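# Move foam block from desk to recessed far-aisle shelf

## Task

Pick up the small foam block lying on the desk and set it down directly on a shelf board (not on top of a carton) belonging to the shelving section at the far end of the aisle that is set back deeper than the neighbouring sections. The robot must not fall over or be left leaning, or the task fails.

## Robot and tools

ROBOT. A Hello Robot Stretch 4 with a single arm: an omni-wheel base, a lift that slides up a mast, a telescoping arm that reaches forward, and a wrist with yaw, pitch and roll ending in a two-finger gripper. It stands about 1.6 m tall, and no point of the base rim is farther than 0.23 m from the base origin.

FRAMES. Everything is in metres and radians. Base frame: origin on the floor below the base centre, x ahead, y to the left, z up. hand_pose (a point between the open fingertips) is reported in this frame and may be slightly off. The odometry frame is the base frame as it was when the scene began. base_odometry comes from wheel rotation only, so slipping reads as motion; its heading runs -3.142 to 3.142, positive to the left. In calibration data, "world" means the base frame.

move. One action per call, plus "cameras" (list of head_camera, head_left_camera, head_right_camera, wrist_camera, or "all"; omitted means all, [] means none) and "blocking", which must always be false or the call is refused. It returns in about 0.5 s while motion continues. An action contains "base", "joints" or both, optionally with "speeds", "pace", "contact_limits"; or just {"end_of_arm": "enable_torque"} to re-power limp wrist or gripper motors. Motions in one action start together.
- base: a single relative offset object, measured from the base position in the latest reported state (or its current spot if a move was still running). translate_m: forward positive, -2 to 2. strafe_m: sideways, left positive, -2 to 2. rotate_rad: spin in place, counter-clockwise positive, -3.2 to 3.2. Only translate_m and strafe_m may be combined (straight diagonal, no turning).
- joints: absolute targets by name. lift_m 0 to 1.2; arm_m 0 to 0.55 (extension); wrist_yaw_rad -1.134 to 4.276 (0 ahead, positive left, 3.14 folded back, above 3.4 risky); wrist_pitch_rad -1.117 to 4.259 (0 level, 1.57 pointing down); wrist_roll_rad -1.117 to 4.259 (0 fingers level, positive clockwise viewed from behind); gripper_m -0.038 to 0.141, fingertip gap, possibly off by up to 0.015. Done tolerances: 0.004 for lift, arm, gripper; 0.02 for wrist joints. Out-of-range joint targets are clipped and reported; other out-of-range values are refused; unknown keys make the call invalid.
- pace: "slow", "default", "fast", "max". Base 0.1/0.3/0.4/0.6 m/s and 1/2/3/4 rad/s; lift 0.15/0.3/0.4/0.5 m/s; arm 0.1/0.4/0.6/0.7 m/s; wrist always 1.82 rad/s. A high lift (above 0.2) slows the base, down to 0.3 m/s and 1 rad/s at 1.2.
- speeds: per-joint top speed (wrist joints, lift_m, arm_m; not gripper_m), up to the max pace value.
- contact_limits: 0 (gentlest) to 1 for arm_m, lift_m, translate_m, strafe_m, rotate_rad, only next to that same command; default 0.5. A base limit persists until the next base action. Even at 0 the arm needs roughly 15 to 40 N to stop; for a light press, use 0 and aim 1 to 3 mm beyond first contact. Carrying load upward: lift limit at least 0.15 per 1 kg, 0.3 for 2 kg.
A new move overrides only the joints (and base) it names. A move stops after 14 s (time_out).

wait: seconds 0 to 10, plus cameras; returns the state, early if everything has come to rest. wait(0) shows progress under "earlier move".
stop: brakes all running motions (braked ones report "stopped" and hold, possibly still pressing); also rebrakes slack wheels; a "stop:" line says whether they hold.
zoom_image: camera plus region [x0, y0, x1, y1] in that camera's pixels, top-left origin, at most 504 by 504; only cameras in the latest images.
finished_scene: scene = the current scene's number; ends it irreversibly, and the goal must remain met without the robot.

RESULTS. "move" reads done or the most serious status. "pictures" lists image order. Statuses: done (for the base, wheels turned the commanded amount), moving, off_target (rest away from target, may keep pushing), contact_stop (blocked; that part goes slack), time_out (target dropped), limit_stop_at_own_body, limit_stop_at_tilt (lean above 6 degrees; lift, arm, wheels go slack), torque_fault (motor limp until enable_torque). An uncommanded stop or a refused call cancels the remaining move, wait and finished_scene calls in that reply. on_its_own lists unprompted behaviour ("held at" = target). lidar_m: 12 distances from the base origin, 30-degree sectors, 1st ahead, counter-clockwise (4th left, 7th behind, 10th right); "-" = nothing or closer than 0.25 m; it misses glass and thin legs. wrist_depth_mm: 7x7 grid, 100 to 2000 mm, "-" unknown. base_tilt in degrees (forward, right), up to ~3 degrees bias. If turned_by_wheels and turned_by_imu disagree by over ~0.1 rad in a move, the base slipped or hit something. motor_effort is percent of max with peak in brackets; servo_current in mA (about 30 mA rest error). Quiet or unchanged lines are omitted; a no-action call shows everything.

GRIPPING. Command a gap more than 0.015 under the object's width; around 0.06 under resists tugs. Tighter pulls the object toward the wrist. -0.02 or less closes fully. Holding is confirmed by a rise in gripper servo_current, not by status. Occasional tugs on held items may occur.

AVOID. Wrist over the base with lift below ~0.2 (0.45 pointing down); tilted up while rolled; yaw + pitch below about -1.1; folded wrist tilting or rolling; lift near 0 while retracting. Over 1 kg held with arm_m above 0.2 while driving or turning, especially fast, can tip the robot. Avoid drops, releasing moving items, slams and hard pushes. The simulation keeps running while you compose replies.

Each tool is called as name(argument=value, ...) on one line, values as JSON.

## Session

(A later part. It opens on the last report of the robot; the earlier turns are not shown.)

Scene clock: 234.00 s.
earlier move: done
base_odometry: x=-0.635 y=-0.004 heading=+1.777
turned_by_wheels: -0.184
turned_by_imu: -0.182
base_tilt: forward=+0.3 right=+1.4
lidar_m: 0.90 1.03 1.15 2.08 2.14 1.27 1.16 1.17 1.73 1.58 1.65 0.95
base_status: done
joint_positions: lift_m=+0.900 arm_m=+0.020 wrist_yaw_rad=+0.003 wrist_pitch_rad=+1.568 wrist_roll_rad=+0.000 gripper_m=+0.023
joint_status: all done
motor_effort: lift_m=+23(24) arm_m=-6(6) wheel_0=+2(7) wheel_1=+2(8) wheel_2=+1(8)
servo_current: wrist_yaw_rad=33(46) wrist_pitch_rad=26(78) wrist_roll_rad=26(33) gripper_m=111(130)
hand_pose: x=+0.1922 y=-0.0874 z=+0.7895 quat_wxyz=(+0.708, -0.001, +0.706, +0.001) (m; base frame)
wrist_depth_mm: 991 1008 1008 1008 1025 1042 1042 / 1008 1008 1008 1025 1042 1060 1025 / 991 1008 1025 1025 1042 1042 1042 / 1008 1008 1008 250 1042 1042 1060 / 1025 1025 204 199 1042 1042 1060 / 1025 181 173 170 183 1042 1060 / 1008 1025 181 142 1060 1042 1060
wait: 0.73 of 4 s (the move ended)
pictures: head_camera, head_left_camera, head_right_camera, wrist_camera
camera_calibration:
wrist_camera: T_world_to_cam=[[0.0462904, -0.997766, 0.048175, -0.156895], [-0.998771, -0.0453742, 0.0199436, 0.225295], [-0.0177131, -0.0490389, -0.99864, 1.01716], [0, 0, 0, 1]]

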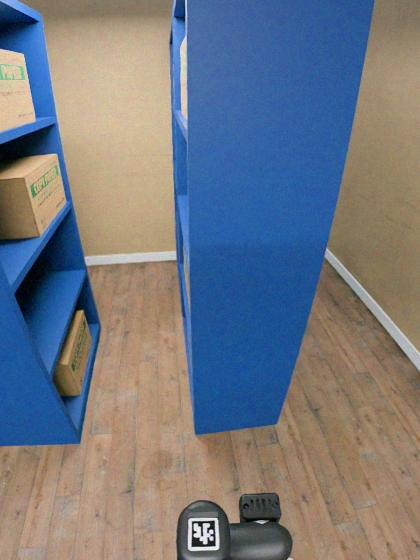

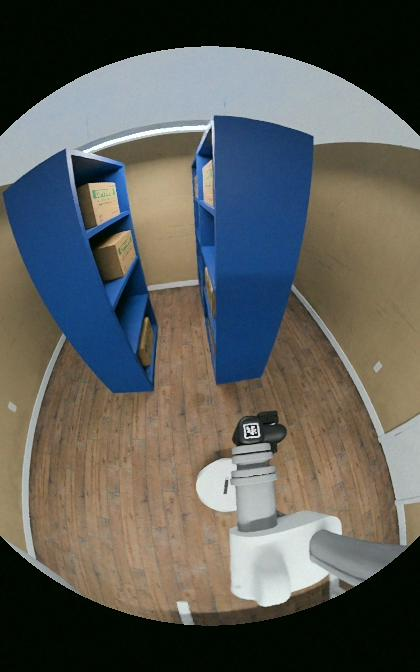

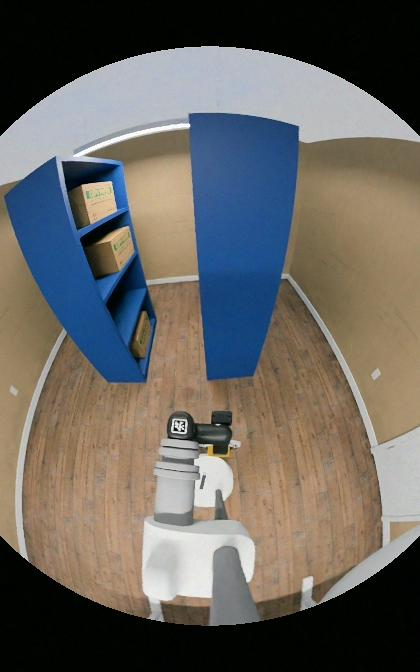

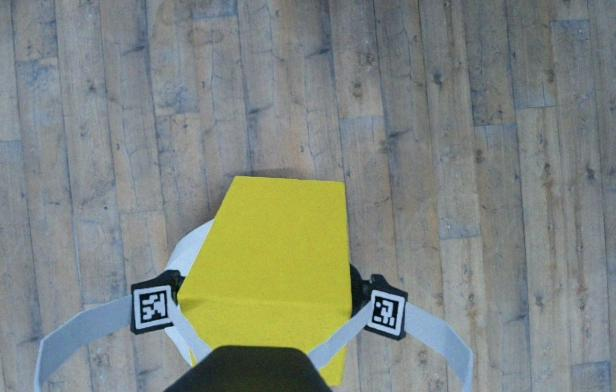

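move(base={"rotate_rad": 0.12}, blocking=false, cameras=[])

wait(seconds=2, cameras=[])

move(base={"strafe_m": 0.22, "translate_m": 0.5}, blocking=false, cameras=[])

wait(seconds=4)

Scene clock: 262.13 s.
move: moving
turned_by_wheels: +0.120
turned_by_imu: +0.117
base_status: rotate_rad moving
motor_effort: lift_m=+23(24) arm_m=-6(6) wheel_0=-1(6) wheel_1=-3(5) wheel_2=+1(7)
pictures: none

Scene clock: 262.47 s.
earlier move: done
turned_by_wheels: +0.000
turned_by_imu: +0.000
base_status: done
motor_effort: lift_m=+23(24) arm_m=-6(6) wheel_0=-1(6) wheel_1=-2(5) wheel_2=+1(7)
wait: 0.33 of 2 s (the move ended)
pictures: none

Scene clock: 262.97 s.
move: moving
turned_by_wheels: +0.000
turned_by_imu: +0.000
base_status: translate_m moving; strafe_m moving
motor_effort: lift_m=+23(24) arm_m=-6(6) wheel_0=+3(5) wheel_1=+8(8) wheel_2=-10(10)
pictures: none

Scene clock: 265.83 s.
earlier move: done
base_odometry: x=-1.004 y=+0.399 heading=+1.897
turned_by_wheels: +0.000
turned_by_imu: +0.000
base_tilt: forward=+0.5 right=+1.5
lidar_m: 1.17 0.51 0.60 1.85 1.97 2.57 1.66 1.71 1.88 1.83 0.58 0.48
base_status: done
joint_positions: lift_m=+0.900 arm_m=+0.020 wrist_yaw_rad=+0.003 wrist_pitch_rad=+1.568 wrist_roll_rad=+0.000 gripper_m=+0.023
motor_effort: lift_m=+23(24) arm_m=-6(6) wheel_0=+2(5) wheel_1=+1(10) wheel_2=+0(10)
servo_current: wrist_yaw_rad=39(46) wrist_pitch_rad=39(52) wrist_roll_rad=33(33) gripper_m=124(130)
hand_pose: x=+0.1922 y=-0.0874 z=+0.7895 quat_wxyz=(+0.708, -0.001, +0.706, +0.001) (m; base frame)
wrist_depth_mm: - 1008 1008 1025 1008 - - / - 1025 1008 1008 1025 - - / 1008 991 1042 1008 1025 1042 1060 / 1025 1025 1025 249 1042 1042 1060 / 1008 1025 204 198 1042 1042 1042 / 1025 181 172 171 182 1060 1060 / 1008 1008 181 142 1042 1042 1042
wait: 2.87 of 4 s (the move ended)
pictures: head_camera, head_left_camera, head_right_camera, wrist_camera
camera_calibration:
wrist_camera: T_world_to_cam=[[0.0463005, -0.997766, 0.0481654, -0.156887], [-0.998767, -0.0453736, 0.0201641, 0.225052], [-0.0179336, -0.0490396, -0.998636, 1.0172], [0, 0, 0, 1]]

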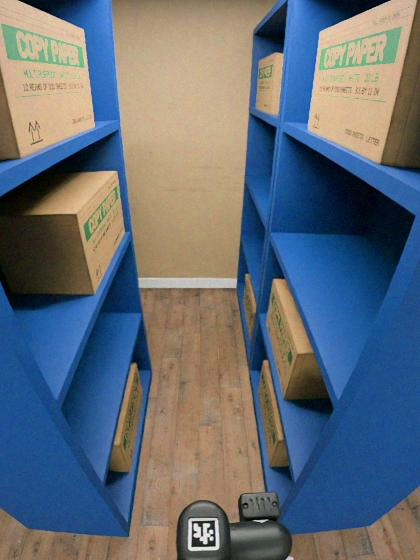

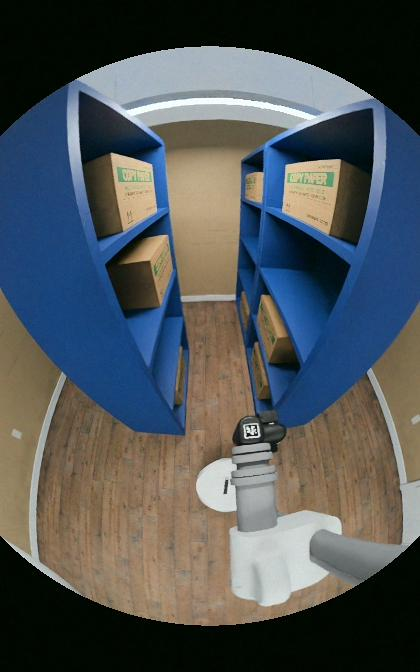

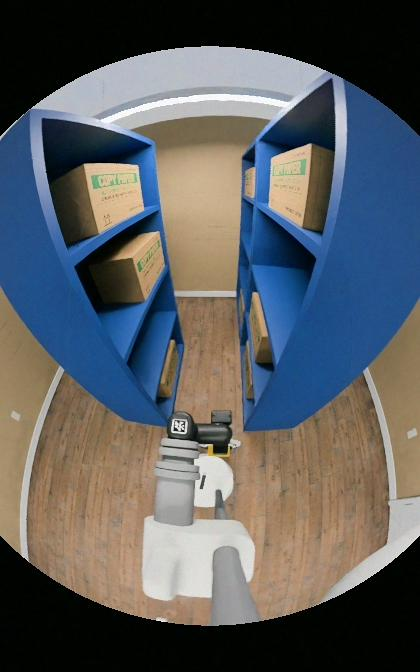

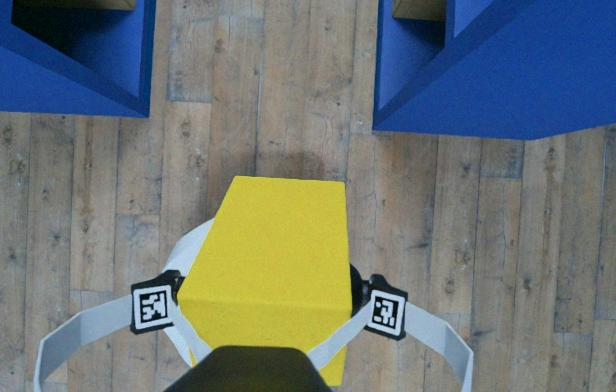

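zoom_image(camera="head_camera", region=[210, 0, 340, 420])

zoom_image(camera="head_camera", region=[80, 0, 220, 420])

Scaled by 1.200 from the camera's 420x560 image, which has a finer 1200x1600 frame.

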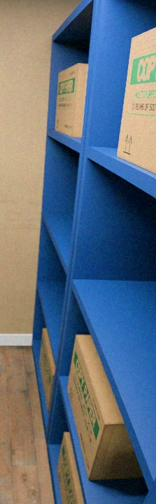

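Scaled by 1.200 from the camera's 420x560 image, which has a finer 1200x1600 frame.

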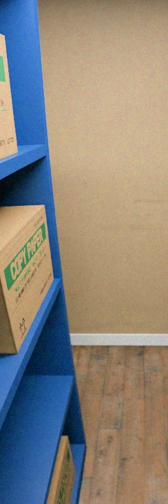

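zoom_image(camera="head_camera", region=[225, 260, 305, 400])

zoom_image(camera="head_camera", region=[225, 0, 305, 140])

Scaled by 3.600 from the camera's 420x560 image, which has a finer 1200x1600 frame.

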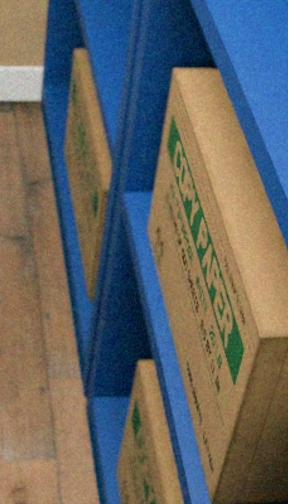

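Scaled by 3.600 from the camera's 420x560 image, which has a finer 1200x1600 frame.

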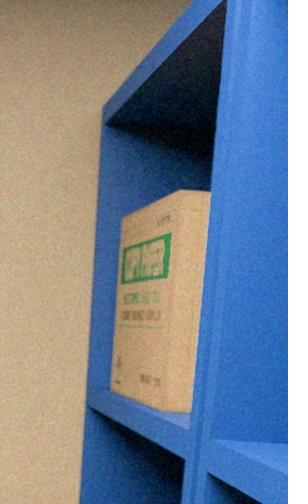

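move(base={"translate_m": 0.95}, contact_limits={"translate_m": 0.3}, blocking=false, cameras=[])

wait(seconds=5)

Scene clock: 302.63 s.
move: moving
turned_by_wheels: +0.000
turned_by_imu: -0.001
base_status: translate_m moving
motor_effort: lift_m=+24(24) arm_m=-6(6) wheel_0=+4(8) wheel_1=+5(6) wheel_2=-9(9)
contact_limits: translate_m 0.3
pictures: none

Scene clock: 306.97 s.
earlier move: done
base_odometry: x=-1.308 y=+1.299 heading=+1.897
turned_by_wheels: +0.000
turned_by_imu: -0.001
base_tilt: forward=+0.2 right=+1.3
lidar_m: 1.21 0.41 0.30 0.28 0.30 0.42 3.47 0.40 0.27 0.26 0.27 0.41
base_status: done
joint_positions: lift_m=+0.900 arm_m=+0.020 wrist_yaw_rad=+0.003 wrist_pitch_rad=+1.568 wrist_roll_rad=+0.000 gripper_m=+0.023
motor_effort: lift_m=+24(24) arm_m=-6(6) wheel_0=+1(8) wheel_1=+0(7) wheel_2=+0(11)
servo_current: wrist_yaw_rad=33(52) wrist_pitch_rad=26(59) wrist_roll_rad=20(33) gripper_m=124(130)
contact_limits: translate_m 0.3
hand_pose: x=+0.1922 y=-0.0874 z=+0.7895 quat_wxyz=(+0.708, -0.001, +0.706, +0.001) (m; base frame)
wrist_depth_mm: 1008 1008 1025 1025 931 455 329 / 1008 1025 1025 1042 1025 488 - / - 1025 1025 1025 1042 - - / 778 1025 1008 249 1025 442 330 / 661 904 204 199 732 439 312 / 661 181 172 170 183 402 310 / 668 1025 181 142 699 355 317
wait: 4.33 of 5 s (the move ended)
pictures: head_camera, head_left_camera, head_right_camera, wrist_camera
camera_calibration:
wrist_camera: T_world_to_cam=[[0.0463017, -0.997766, 0.0481643, -0.156886], [-0.998766, -0.0453736, 0.0201896, 0.225024], [-0.0179591, -0.0490397, -0.998635, 1.0172], [0, 0, 0, 1]]

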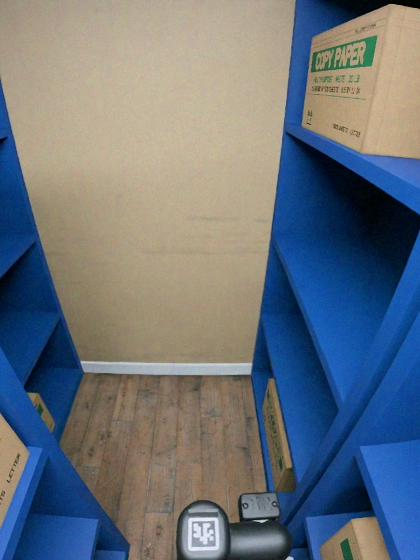

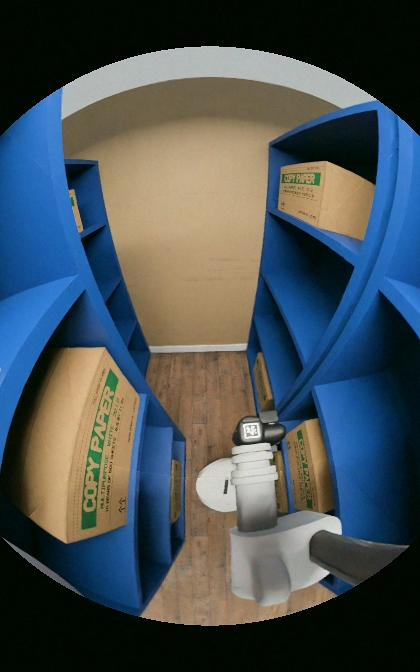

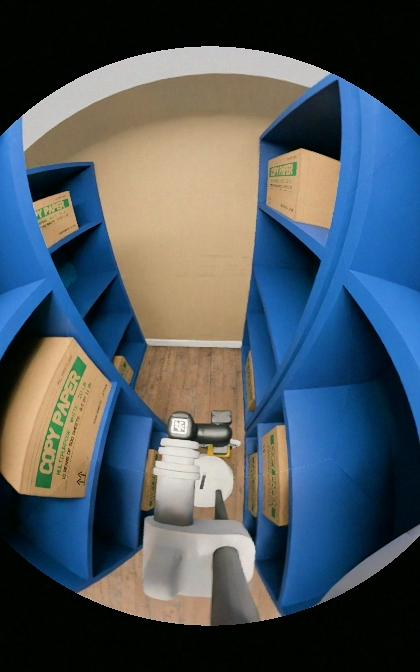

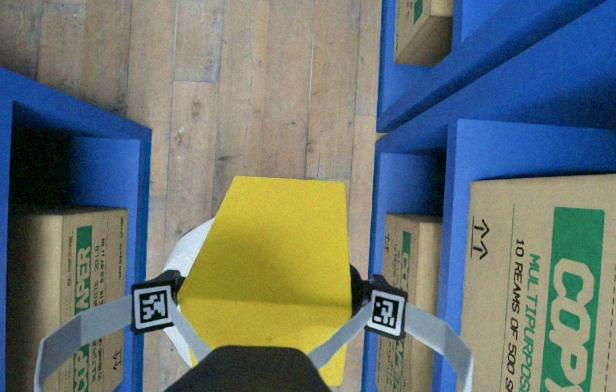

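zoom_image(camera="head_camera", region=[0, 60, 140, 500])

zoom_image(camera="head_right_camera", region=[10, 140, 180, 420])

Scaled by 1.145 from the camera's 420x560 image, which has a finer 1200x1600 frame.

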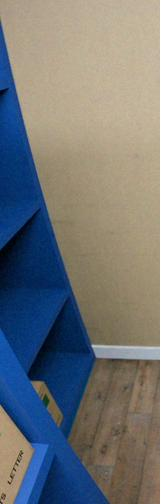

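Scaled by 1.800 from the camera's 420x672 image, which has a finer 600x960 frame.

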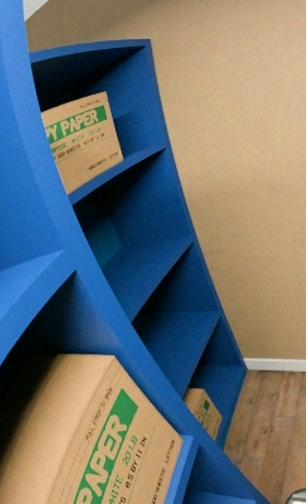

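move(base={"translate_m": 0.86}, contact_limits={"translate_m": 0.3}, blocking=false, cameras=[])

wait(seconds=5, cameras=[])

move(base={"rotate_rad": 1.57}, contact_limits={"rotate_rad": 0.3}, blocking=false, cameras=[])

wait(seconds=5)

Scene clock: 329.80 s.
move: moving
turned_by_wheels: +0.000
turned_by_imu: -0.001
base_status: translate_m moving
motor_effort: lift_m=+23(24) arm_m=-6(6) wheel_0=+6(7) wheel_1=+5(6) wheel_2=-7(9)
contact_limits: translate_m 0.3
pictures: none

Scene clock: 333.83 s.
earlier move: done
turned_by_wheels: +0.000
turned_by_imu: -0.001
base_status: done
motor_effort: lift_m=+23(24) arm_m=-6(6) wheel_0=+1(7) wheel_1=+1(8) wheel_2=+0(11)
contact_limits: translate_m 0.3
wait: 4.03 of 5 s (the move ended)
pictures: none

Scene clock: 334.33 s.
move: moving
turned_by_wheels: +0.248
turned_by_imu: +0.245
base_status: rotate_rad moving
motor_effort: lift_m=+23(24) arm_m=-6(6) wheel_0=-7(7) wheel_1=-7(7) wheel_2=-6(8)
contact_limits: rotate_rad 0.3
pictures: none

Scene clock: 336.00 s.
earlier move: done
base_odometry: x=-1.584 y=+2.114 heading=-2.817
turned_by_wheels: +1.321
turned_by_imu: +1.304
base_tilt: forward=+0.4 right=+1.4
lidar_m: 0.72 0.62 0.52 1.18 0.42 0.32 0.29 0.33 0.41 0.45 0.48 0.69
base_status: done
joint_positions: lift_m=+0.900 arm_m=+0.020 wrist_yaw_rad=+0.003 wrist_pitch_rad=+1.568 wrist_roll_rad=+0.000 gripper_m=+0.023
motor_effort: lift_m=+23(24) arm_m=-6(6) wheel_0=-3(8) wheel_1=-2(7) wheel_2=-1(8)
servo_current: wrist_yaw_rad=33(46) wrist_pitch_rad=46(59) wrist_roll_rad=33(33) gripper_m=117(130)
contact_limits: rotate_rad 0.3
hand_pose: x=+0.1922 y=-0.0874 z=+0.7895 quat_wxyz=(+0.708, -0.001, +0.706, +0.001) (m; base frame)
wrist_depth_mm: - 1008 1025 1025 1025 - - / - 1008 1008 1008 1042 - - / - 1008 1008 1025 1042 - - / 1008 1025 1025 249 1042 - - / 1008 1008 204 199 1042 - - / 1008 181 172 171 183 - - / 1008 1008 180 142 1042 - -
wait: 1.67 of 5 s (the move ended)
pictures: head_camera, head_left_camera, head_right_camera, wrist_camera
camera_calibration:
wrist_camera: T_world_to_cam=[[0.0463033, -0.997766, 0.0481631, -0.156885], [-0.998765, -0.0453738, 0.0202169, 0.224998], [-0.0179864, -0.0490398, -0.998635, 1.01721], [0, 0, 0, 1]]

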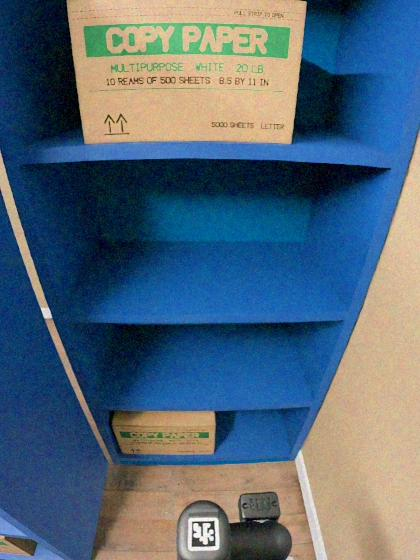

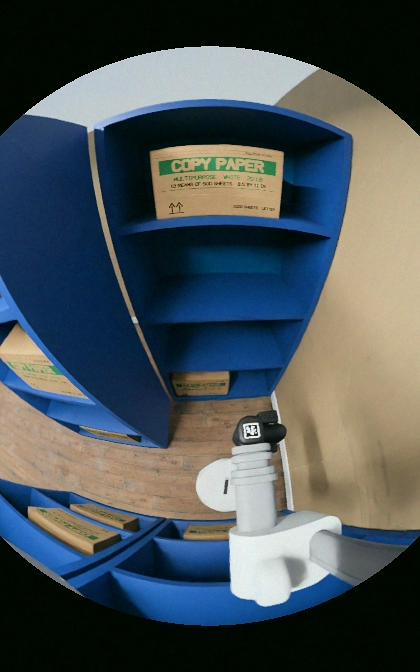

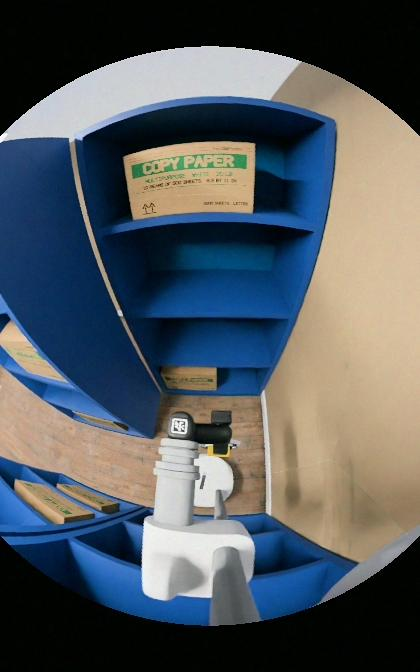

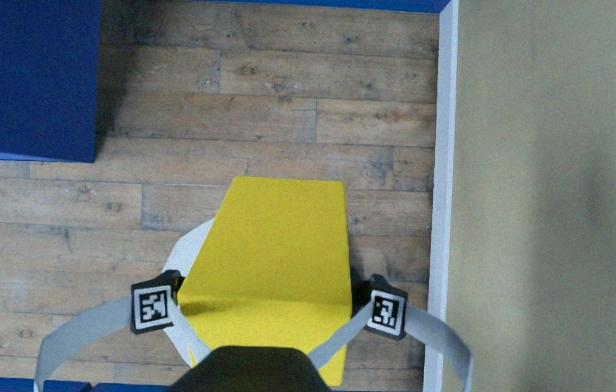

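move(base={"translate_m": 0.25}, contact_limits={"translate_m": 0.3}, joints={"lift_m": 1.0}, blocking=false, cameras=[])

wait(seconds=4)

zoom_image(camera="head_camera", region=[0, 150, 420, 520])

Scene clock: 354.80 s.
move: moving
turned_by_wheels: +0.000
turned_by_imu: -0.001
base_status: translate_m moving
joint_status: lift_m moving
motor_effort: lift_m=+27(27) arm_m=-6(6) wheel_0=+6(7) wheel_1=+4(7) wheel_2=-8(10)
contact_limits: translate_m 0.3
pictures: none

Scene clock: 356.77 s.
earlier move: done
base_odometry: x=-1.821 y=+2.034 heading=-2.816
turned_by_wheels: +0.000
turned_by_imu: +0.000
base_tilt: forward=+0.4 right=+1.4
lidar_m: 0.47 0.48 0.44 0.43 0.82 0.56 0.55 0.57 0.46 0.45 0.47 0.48
base_status: done
joint_positions: lift_m=+1.000 arm_m=+0.020 wrist_yaw_rad=+0.003 wrist_pitch_rad=+1.568 wrist_roll_rad=+0.000 gripper_m=+0.023
joint_status: all done
motor_effort: lift_m=+24(27) arm_m=-6(6) wheel_0=+2(7) wheel_1=+2(8) wheel_2=+0(10)
servo_current: wrist_yaw_rad=39(52) wrist_pitch_rad=52(59) wrist_roll_rad=26(33) gripper_m=124(130)
contact_limits: translate_m 0.3
hand_pose: x=+0.1921 y=-0.0874 z=+0.8894 quat_wxyz=(+0.708, -0.001, +0.706, +0.001) (m; base frame)
wrist_depth_mm: 759 759 603 580 580 591 - / - 931 1008 1138 - - - / - 1118 1138 1118 1138 - - / - 1118 1118 249 1160 - - / - 1098 204 198 1138 - - / 1118 181 172 171 182 - - / 1098 1138 181 142 1160 - -
wait: 1.97 of 4 s (the move ended)
pictures: head_camera, head_left_camera, head_right_camera, wrist_camera
camera_calibration:
wrist_camera: T_world_to_cam=[[0.0463042, -0.997766, 0.0481619, -0.161697], [-0.998765, -0.0453733, 0.0202459, 0.22294], [-0.0180154, -0.0490398, -0.998634, 1.11702], [0, 0, 0, 1]]

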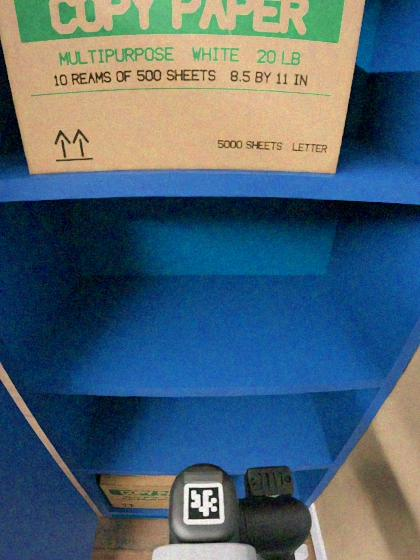

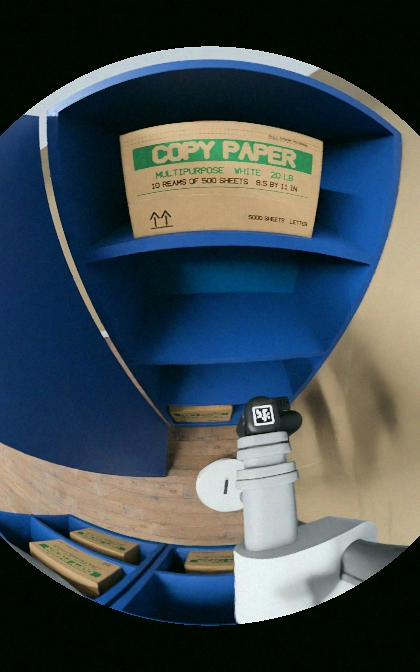

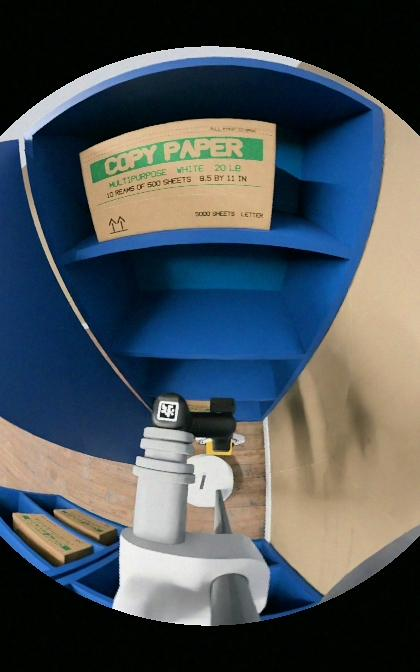

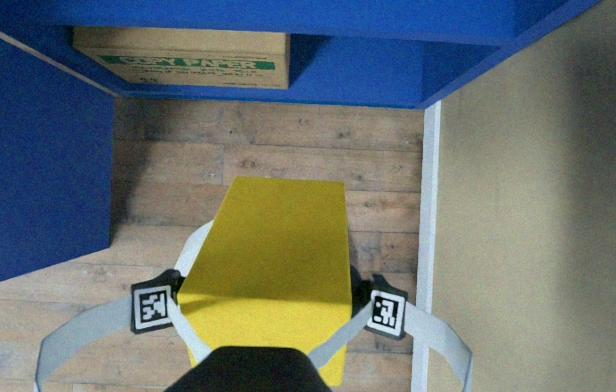

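Scaled by 1.200 from the camera's 420x560 image, which has a finer 1200x1600 frame.

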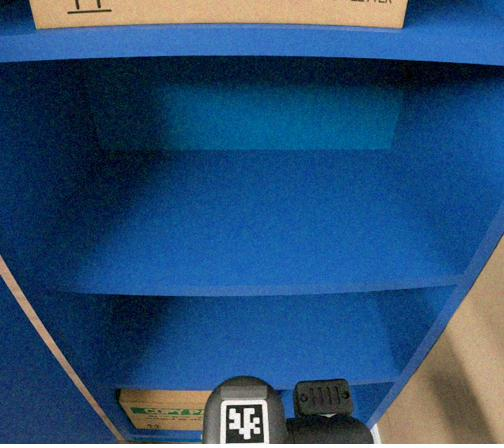

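move(joints={"lift_m": 1.08, "wrist_pitch_rad": 0.5, "arm_m": 0.0}, blocking=false, cameras=[])

wait(seconds=3)

Scene clock: 376.20 s.
move: moving
turned_by_wheels: +0.000
turned_by_imu: -0.001
joint_status: lift_m moving; arm_m moving; wrist_pitch_rad moving
joint sent to its limit — arm_m, lower limit.
motor_effort: lift_m=+26(27) arm_m=-5(10) wheel_0=+2(2) wheel_1=+2(2) wheel_2=+0(0)
contact_limits: translate_m 0.3
pictures: none

Scene clock: 377.03 s.
earlier move: done
base_odometry: x=-1.821 y=+2.034 heading=-2.816
turned_by_wheels: +0.000
turned_by_imu: +0.000
base_tilt: forward=+0.2 right=+1.4
lidar_m: 0.47 0.50 0.46 0.43 0.79 0.57 0.54 0.55 0.48 0.44 0.48 0.48
joint_positions: lift_m=+1.080 arm_m=+0.002 wrist_yaw_rad=+0.003 wrist_pitch_rad=+0.506 wrist_roll_rad=+0.000 gripper_m=+0.023
joint_status: all done
joint sent to its limit — arm_m, lower limit.
motor_effort: lift_m=+24(27) arm_m=-6(10) wheel_0=+2(2) wheel_1=+2(2) wheel_2=+0(0)
servo_current: wrist_yaw_rad=33(46) wrist_pitch_rad=59(124) wrist_roll_rad=26(33) gripper_m=111(130)
contact_limits: translate_m 0.3
hand_pose: x=+0.4258 y=-0.0867 z=+1.1179 quat_wxyz=(+0.968, +0.000, +0.251, +0.001) (m; base frame)
wrist_depth_mm: 654 647 654 654 654 647 492 / 699 699 707 699 699 699 484 / - 750 750 750 750 732 488 / - - 247 241 - - 488 / 433 436 196 200 439 442 449 / 370 181 173 171 184 382 382 / - 788 138 142 - - 469
wait: 0.83 of 3 s (the move ended)
pictures: head_camera, head_left_camera, head_right_camera, wrist_camera
camera_calibration:
wrist_camera: T_world_to_cam=[[-0.0179449, -0.997959, 0.0612831, -0.170094], [-0.504412, -0.0438853, -0.862347, 1.22801], [0.863277, -0.0463867, -0.502595, 0.419897], [0, 0, 0, 1]]

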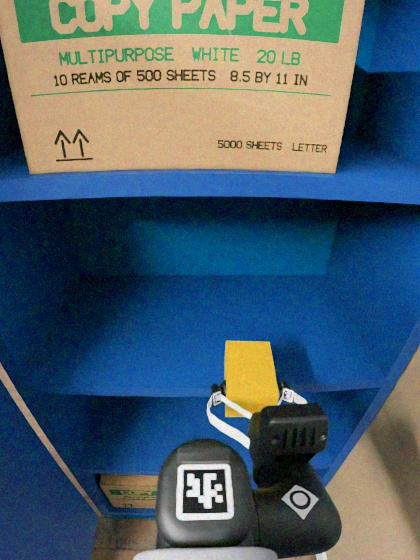

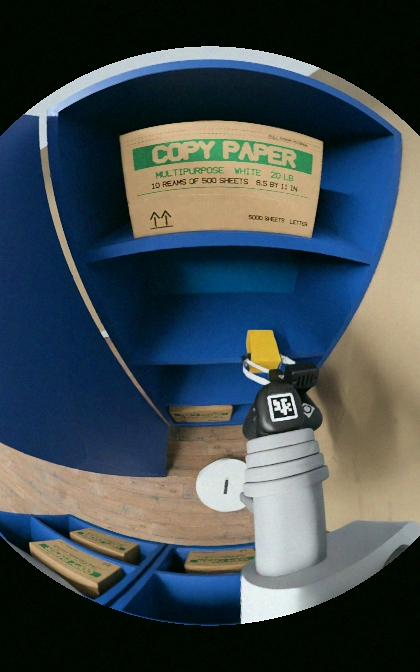

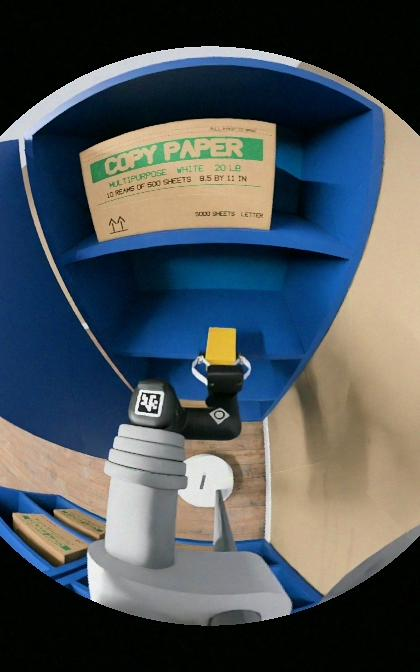

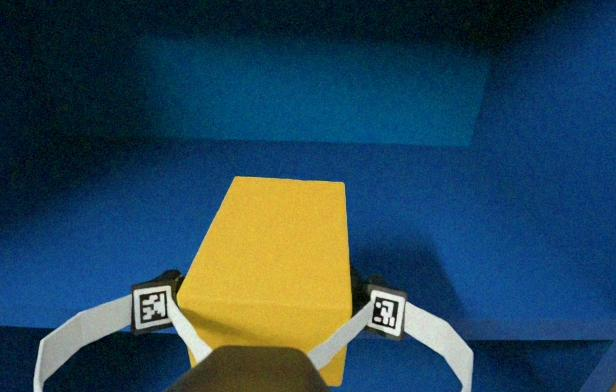

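move(joints={"arm_m": 0.25}, speeds={"arm_m": 0.2}, contact_limits={"arm_m": 0.2}, blocking=false, cameras=[])

wait(seconds=3)

Scene clock: 409.60 s.
move: moving
turned_by_wheels: +0.000
turned_by_imu: -0.001
joint_status: arm_m moving
motor_effort: lift_m=+24(24) arm_m=+7(9) wheel_0=+2(2) wheel_1=+2(2) wheel_2=+0(0)
contact_limits: arm_m 0.2; translate_m 0.3
pictures: none

Scene clock: 411.13 s.
earlier move: done
base_odometry: x=-1.821 y=+2.034 heading=-2.816
turned_by_wheels: +0.000
turned_by_imu: +0.000
base_tilt: forward=+0.2 right=+1.3
lidar_m: 0.47 0.50 0.45 0.43 0.82 0.57 0.54 0.57 0.49 0.43 0.47 0.46
joint_positions: lift_m=+1.080 arm_m=+0.250 wrist_yaw_rad=+0.003 wrist_pitch_rad=+0.506 wrist_roll_rad=+0.000 gripper_m=+0.023
joint_status: all done
motor_effort: lift_m=+24(24) arm_m=+6(9) wheel_0=+2(2) wheel_1=+2(2) wheel_2=+0(0)
servo_current: wrist_yaw_rad=26(46) wrist_pitch_rad=39(65) wrist_roll_rad=33(33) gripper_m=111(130)
contact_limits: arm_m 0.2; translate_m 0.3
hand_pose: x=+0.6731 y=-0.0867 z=+1.1179 quat_wxyz=(+0.968, +0.000, +0.250, +0.001) (m; base frame)
wrist_depth_mm: 430 421 424 424 421 424 424 / 455 455 459 459 455 452 445 / 496 492 496 492 492 496 477 / 530 530 521 250 530 525 484 / 430 436 196 199 439 436 445 / 357 181 173 171 184 379 382 / 297 310 181 142 320 303 332
wait: 1.53 of 3 s (the move ended)
pictures: head_camera, head_left_camera, head_right_camera, wrist_camera
camera_calibration:
wrist_camera: T_world_to_cam=[[-0.0179495, -0.997959, 0.0612817, -0.165652], [-0.504347, -0.0438852, -0.862385, 1.35277], [0.863314, -0.0463866, -0.50253, 0.20631], [0, 0, 0, 1]]

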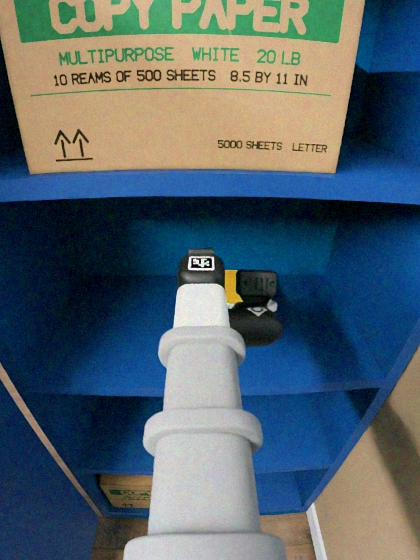

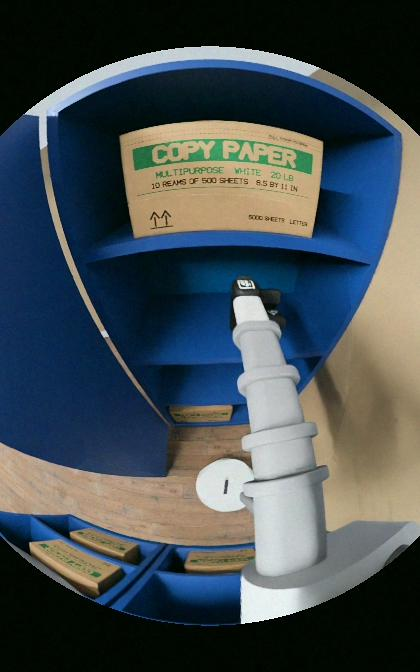

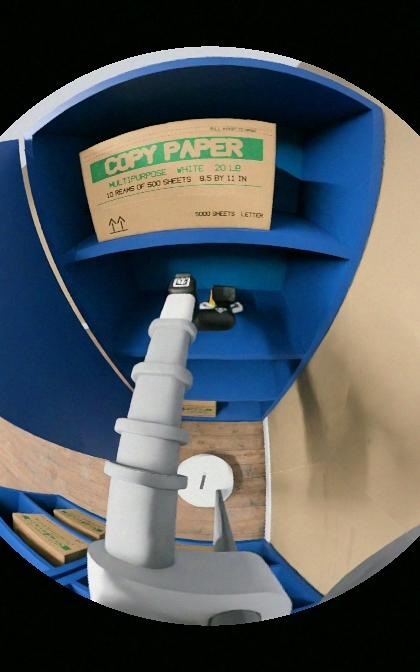

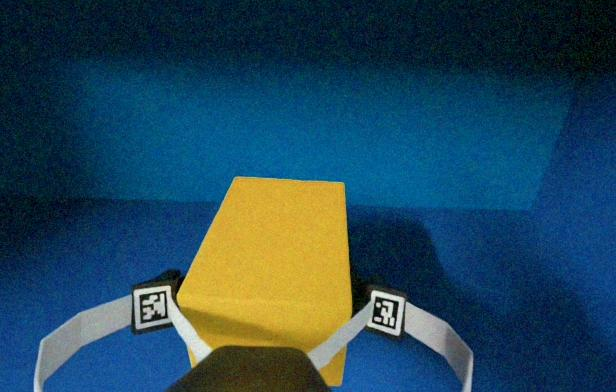

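move(joints={"lift_m": 0.995}, speeds={"lift_m": 0.12}, contact_limits={"lift_m": 0.15}, blocking=false, cameras=[])

wait(seconds=3, cameras=["wrist_camera", "head_camera"])

Scene clock: 430.67 s.
move: moving
turned_by_wheels: +0.000
turned_by_imu: -0.001
joint_status: lift_m moving
motor_effort: lift_m=+13(24) arm_m=+6(7) wheel_0=+2(2) wheel_1=+2(2) wheel_2=+0(0)
contact_limits: arm_m 0.2; lift_m 0.15; translate_m 0.3
pictures: none

Scene clock: 431.57 s.
earlier move: done
base_odometry: x=-1.821 y=+2.034 heading=-2.816
turned_by_wheels: +0.000
turned_by_imu: +0.000
base_tilt: forward=+0.5 right=+1.3
lidar_m: 0.45 0.51 0.44 0.42 0.81 0.56 0.54 0.56 0.48 0.45 0.47 0.49
joint_positions: lift_m=+0.995 arm_m=+0.250 wrist_yaw_rad=+0.003 wrist_pitch_rad=+0.506 wrist_roll_rad=+0.000 gripper_m=+0.023
joint_status: all done
motor_effort: lift_m=+14(24) arm_m=+7(7) wheel_0=+2(2) wheel_1=+2(2) wheel_2=+0(0)
servo_current: wrist_yaw_rad=46(46) wrist_pitch_rad=46(59) wrist_roll_rad=26(33) gripper_m=117(130)
contact_limits: arm_m 0.2; lift_m 0.15; translate_m 0.3
hand_pose: x=+0.6731 y=-0.0867 z=+1.0338 quat_wxyz=(+0.968, +0.000, +0.250, +0.001) (m; base frame)
wrist_depth_mm: 427 421 424 424 421 421 427 / 455 455 455 459 455 452 445 / 484 484 484 488 492 492 477 / 379 387 373 250 407 410 418 / 304 309 203 199 319 322 325 / 253 181 173 171 183 267 268 / 209 219 181 142 225 220 234
wait: 0.90 of 3 s (the move ended)
pictures: head_camera, wrist_camera
camera_calibration:
wrist_camera: T_world_to_cam=[[-0.0179575, -0.997959, 0.0612789, -0.160489], [-0.504233, -0.0438849, -0.862452, 1.28024], [0.863381, -0.0463863, -0.502416, 0.163863], [0, 0, 0, 1]]

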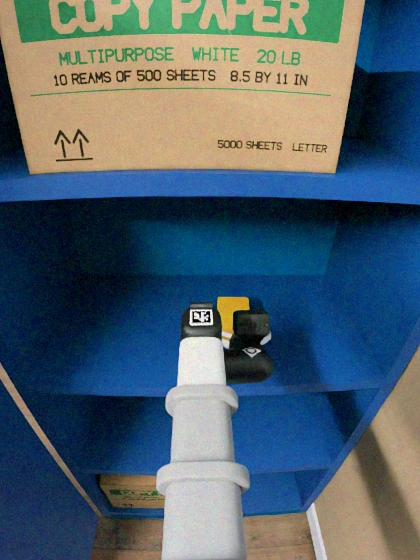

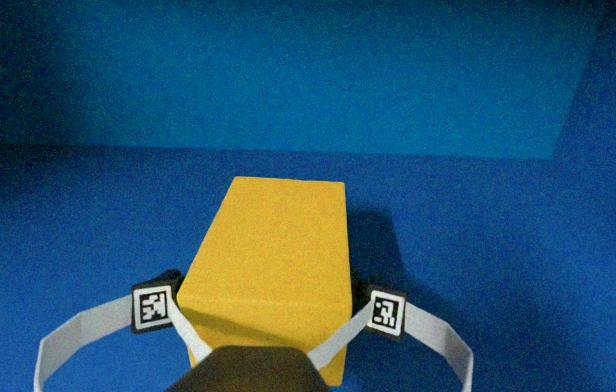

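move(joints={"lift_m": 0.981}, speeds={"lift_m": 0.04}, contact_limits={"lift_m": 0.05}, blocking=false, cameras=[])

wait(seconds=1.5, cameras=["wrist_camera"])

Scene clock: 445.53 s.
move: moving
turned_by_wheels: +0.000
turned_by_imu: -0.001
joint_status: lift_m moving
motor_effort: lift_m=+13(15) arm_m=+7(7) wheel_0=+2(2) wheel_1=+2(2) wheel_2=+0(0)
contact_limits: arm_m 0.2; lift_m 0.05; translate_m 0.3
pictures: none

Scene clock: 445.80 s.
earlier move: done
base_odometry: x=-1.821 y=+2.034 heading=-2.816
turned_by_wheels: +0.000
turned_by_imu: +0.000
base_tilt: forward=+0.4 right=+1.3
lidar_m: 0.46 0.49 0.44 0.41 0.79 0.56 0.53 0.56 0.46 0.44 0.47 0.49
joint_positions: lift_m=+0.981 arm_m=+0.250 wrist_yaw_rad=+0.003 wrist_pitch_rad=+0.506 wrist_roll_rad=+0.000 gripper_m=+0.023
joint_status: all done
motor_effort: lift_m=+14(15) arm_m=+7(7) wheel_0=+2(2) wheel_1=+2(2) wheel_2=+0(0)
servo_current: wrist_yaw_rad=39(46) wrist_pitch_rad=59(59) wrist_roll_rad=33(33) gripper_m=117(130)
contact_limits: arm_m 0.2; lift_m 0.05; translate_m 0.3
hand_pose: x=+0.6731 y=-0.0867 z=+1.0198 quat_wxyz=(+0.968, +0.000, +0.250, +0.001) (m; base frame)
wrist_depth_mm: 427 427 427 424 421 421 427 / 459 455 455 459 459 452 449 / 477 480 480 480 484 477 466 / 355 362 345 249 375 384 387 / 282 287 204 199 298 301 304 / 235 181 173 170 186 249 249 / 195 204 181 142 211 205 217
wait: 0.27 of 1.5 s (the move ended)
pictures: wrist_camera
camera_calibration:
wrist_camera: T_world_to_cam=[[-0.0179578, -0.997959, 0.0612789, -0.159631], [-0.504234, -0.0438847, -0.862452, 1.26816], [0.863381, -0.0463866, -0.502416, 0.156828], [0, 0, 0, 1]]

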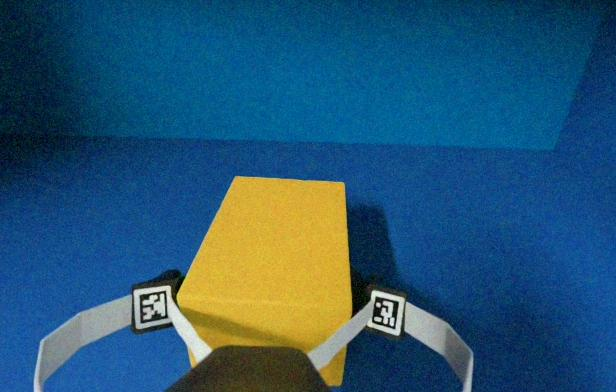

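move(joints={"lift_m": 0.976}, speeds={"lift_m": 0.03}, contact_limits={"lift_m": 0.05}, blocking=false, cameras=[])

wait(seconds=0.5, cameras=[])

move(joints={"lift_m": 0.972}, speeds={"lift_m": 0.03}, contact_limits={"lift_m": 0.05}, blocking=false, cameras=[])

wait(seconds=0.5, cameras=["wrist_camera"])

Scene clock: 455.40 s.
move: moving
turned_by_wheels: +0.000
turned_by_imu: -0.001
joint_status: lift_m moving
motor_effort: lift_m=+13(14) arm_m=+6(7) wheel_0=+2(2) wheel_1=+2(2) wheel_2=+0(0)
contact_limits: arm_m 0.2; lift_m 0.05; translate_m 0.3
pictures: none

Scene clock: 455.47 s.
earlier move: done
turned_by_wheels: +0.000
turned_by_imu: +0.000
joint_status: all done
motor_effort: lift_m=+12(14) arm_m=+6(7) wheel_0=+2(2) wheel_1=+2(2) wheel_2=+0(0)
contact_limits: arm_m 0.2; lift_m 0.05; translate_m 0.3
wait: 0.07 of 0.5 s (the move ended)
pictures: none

Scene clock: 455.97 s.
move: moving
turned_by_wheels: +0.000
turned_by_imu: +0.000
joint_status: lift_m moving
motor_effort: lift_m=+11(13) arm_m=+6(7) wheel_0=+2(2) wheel_1=+2(2) wheel_2=+0(0)
contact_limits: arm_m 0.2; lift_m 0.05; translate_m 0.3
pictures: none

Scene clock: 456.00 s.
earlier move: done
base_odometry: x=-1.821 y=+2.034 heading=-2.816
turned_by_wheels: +0.000
turned_by_imu: +0.000
base_tilt: forward=+0.4 right=+1.4
lidar_m: 0.46 0.49 0.45 0.42 0.79 0.56 0.53 0.54 0.47 0.46 0.47 0.48
joint_positions: lift_m=+0.973 arm_m=+0.250 wrist_yaw_rad=+0.003 wrist_pitch_rad=+0.501 wrist_roll_rad=+0.000 gripper_m=+0.023
joint_status: all done
motor_effort: lift_m=+12(13) arm_m=+6(7) wheel_0=+2(2) wheel_1=+2(2) wheel_2=+0(0)
servo_current: wrist_yaw_rad=33(46) wrist_pitch_rad=46(46) wrist_roll_rad=26(26) gripper_m=104(124)
contact_limits: arm_m 0.2; lift_m 0.05; translate_m 0.3
hand_pose: x=+0.6739 y=-0.0867 z=+1.0124 quat_wxyz=(+0.969, +0.000, +0.248, +0.001) (m; base frame)
wrist_depth_mm: 427 424 421 424 424 424 430 / 452 452 455 455 455 452 449 / 473 477 480 484 480 492 477 / 362 364 351 251 384 389 397 / 285 289 203 198 300 303 306 / 233 178 171 171 185 248 249 / 194 203 181 143 207 202 216
wait: 0.03 of 0.5 s (the move ended)
pictures: wrist_camera
camera_calibration:
wrist_camera: T_world_to_cam=[[-0.0182937, -0.99796, 0.0611631, -0.158816], [-0.499494, -0.0438705, -0.865206, 1.26173], [0.866124, -0.0463784, -0.497672, 0.145778], [0, 0, 0, 1]]

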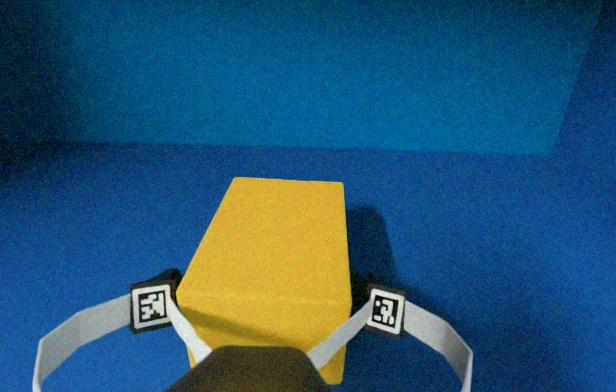

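move(joints={"gripper_m": 0.07}, blocking=false, cameras=[])

wait(seconds=1.5, cameras=[])

move(joints={"gripper_m": 0.13}, blocking=false, cameras=[])

wait(seconds=1.5, cameras=["wrist_camera", "head_camera"])

Scene clock: 466.23 s.
move: moving
turned_by_wheels: +0.000
turned_by_imu: -0.001
joint_status: gripper_m moving
motor_effort: lift_m=+12(12) arm_m=+6(7) wheel_0=+2(2) wheel_1=+2(2) wheel_2=+0(0)
contact_limits: arm_m 0.2; lift_m 0.05; translate_m 0.3
pictures: none

Scene clock: 467.03 s.
earlier move: done
turned_by_wheels: +0.000
turned_by_imu: +0.000
joint_status: all done
motor_effort: lift_m=+12(12) arm_m=+6(7) wheel_0=+2(2) wheel_1=+2(2) wheel_2=+0(0)
contact_limits: arm_m 0.2; lift_m 0.05; translate_m 0.3
wait: 0.80 of 1.5 s (the move ended)
pictures: none

Scene clock: 467.53 s.
move: moving
turned_by_wheels: +0.000
turned_by_imu: +0.000
joint_status: gripper_m moving
motor_effort: lift_m=+12(12) arm_m=+6(7) wheel_0=+2(2) wheel_1=+2(2) wheel_2=+0(0)
contact_limits: arm_m 0.2; lift_m 0.05; translate_m 0.3
pictures: none

Scene clock: 468.57 s.
earlier move: done
base_odometry: x=-1.821 y=+2.034 heading=-2.816
turned_by_wheels: +0.000
turned_by_imu: +0.000
base_tilt: forward=+0.3 right=+1.3
lidar_m: 0.45 0.50 0.44 0.42 0.80 0.56 0.53 0.56 0.49 0.45 0.47 0.50
joint_positions: lift_m=+0.973 arm_m=+0.250 wrist_yaw_rad=+0.003 wrist_pitch_rad=+0.498 wrist_roll_rad=+0.000 gripper_m=+0.130
joint_status: all done
motor_effort: lift_m=+13(13) arm_m=+6(7) wheel_0=+2(2) wheel_1=+2(2) wheel_2=+0(0)
servo_current: wrist_yaw_rad=46(46) wrist_pitch_rad=39(59) wrist_roll_rad=33(33) gripper_m=46(124)
contact_limits: arm_m 0.2; lift_m 0.05; translate_m 0.3
hand_pose: x=+0.6743 y=-0.0867 z=+1.0130 quat_wxyz=(+0.969, +0.000, +0.246, +0.001) (m; base frame)
wrist_depth_mm: 427 421 424 424 421 421 421 / 455 455 459 455 452 452 445 / 477 477 459 477 480 473 466 / 349 351 338 241 373 377 384 / 274 279 189 191 291 296 298 / 229 205 192 187 198 242 243 / 200 197 205 202 204 211 212
wait: 1.03 of 1.5 s (the move ended)
pictures: head_camera, wrist_camera
camera_calibration:
wrist_camera: T_world_to_cam=[[-0.0184544, -0.997961, 0.0611069, -0.158679], [-0.497222, -0.0438635, -0.866514, 1.26221], [0.867427, -0.0463747, -0.495398, 0.142574], [0, 0, 0, 1]]

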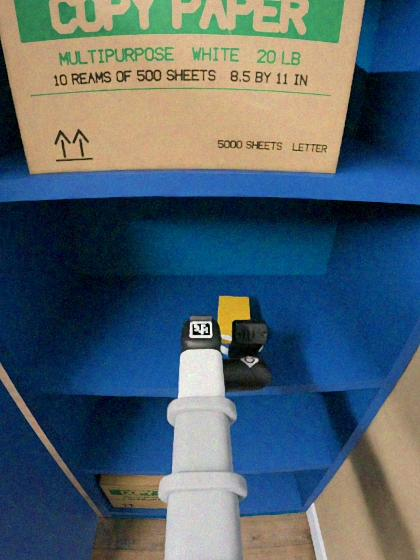

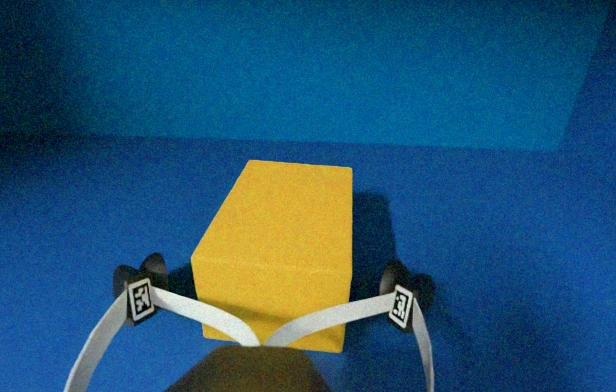

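move(joints={"lift_m": 0.99}, speeds={"lift_m": 0.1}, blocking=false, cameras=[])

wait(seconds=1, cameras=[])

move(joints={"arm_m": 0.02}, speeds={"arm_m": 0.2}, blocking=false, cameras=[])

wait(seconds=3, cameras=["wrist_camera", "head_camera"])

Scene clock: 477.97 s.
move: moving
turned_by_wheels: +0.000
turned_by_imu: -0.001
joint_status: lift_m moving
motor_effort: lift_m=+24(26) arm_m=+6(7) wheel_0=+2(2) wheel_1=+2(2) wheel_2=+0(0)
contact_limits: arm_m 0.2; translate_m 0.3
pictures: none

Scene clock: 478.23 s.
earlier move: done
turned_by_wheels: +0.000
turned_by_imu: +0.000
joint_status: all done
motor_effort: lift_m=+24(26) arm_m=+6(7) wheel_0=+2(2) wheel_1=+2(2) wheel_2=+0(0)
contact_limits: arm_m 0.2; translate_m 0.3
wait: 0.27 of 1 s (the move ended)
pictures: none

Scene clock: 478.73 s.
move: moving
turned_by_wheels: +0.000
turned_by_imu: +0.000
joint_status: arm_m moving
motor_effort: lift_m=+24(24) arm_m=-9(9) wheel_0=+2(2) wheel_1=+2(2) wheel_2=+0(0)
contact_limits: translate_m 0.3
pictures: none

Scene clock: 480.17 s.
earlier move: done
base_odometry: x=-1.821 y=+2.034 heading=-2.816
turned_by_wheels: +0.000
turned_by_imu: +0.000
base_tilt: forward=+0.3 right=+1.4
lidar_m: 0.46 0.51 0.46 0.44 0.79 0.56 0.53 0.57 0.48 0.45 0.48 0.50
joint_positions: lift_m=+0.990 arm_m=+0.020 wrist_yaw_rad=+0.003 wrist_pitch_rad=+0.499 wrist_roll_rad=+0.000 gripper_m=+0.130
joint_status: all done
motor_effort: lift_m=+24(24) arm_m=-6(10) wheel_0=+2(2) wheel_1=+2(2) wheel_2=+0(0)
servo_current: wrist_yaw_rad=39(46) wrist_pitch_rad=46(59) wrist_roll_rad=26(39) gripper_m=52(59)
contact_limits: translate_m 0.3
hand_pose: x=+0.4445 y=-0.0867 z=+1.0297 quat_wxyz=(+0.969, +0.000, +0.247, +0.001) (m; base frame)
wrist_depth_mm: 634 634 634 640 640 640 477 / 668 676 683 676 683 683 477 / - - 462 402 - - 477 / 379 384 392 397 404 410 418 / 309 312 312 314 319 322 325 / - 191 177 320 200 - 466 / 707 715 750 - 741 741 466
wait: 1.43 of 3 s (the move ended)
pictures: head_camera, wrist_camera
camera_calibration:
wrist_camera: T_world_to_cam=[[-0.0183714, -0.99796, 0.0611358, -0.164006], [-0.498397, -0.0438669, -0.865839, 1.16229], [0.866754, -0.0463765, -0.496574, 0.351634], [0, 0, 0, 1]]

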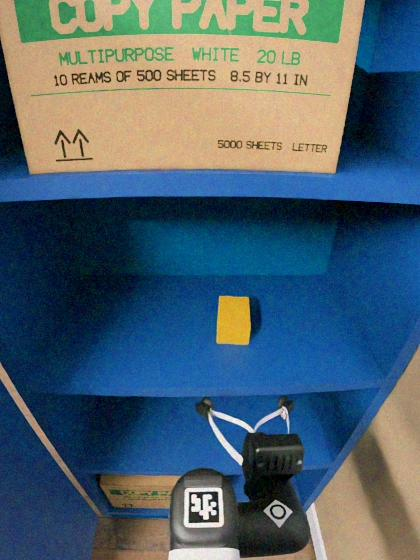

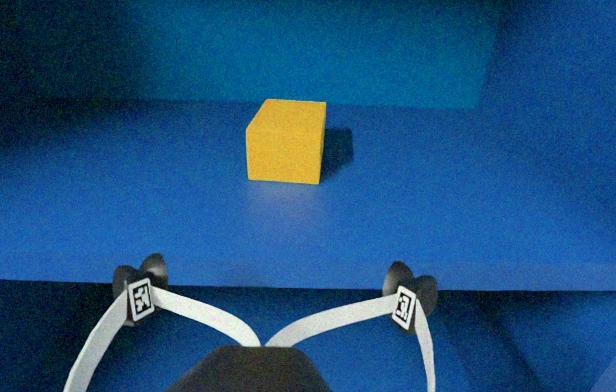

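finished_scene(scene=1)

The scene is finished: the task was done.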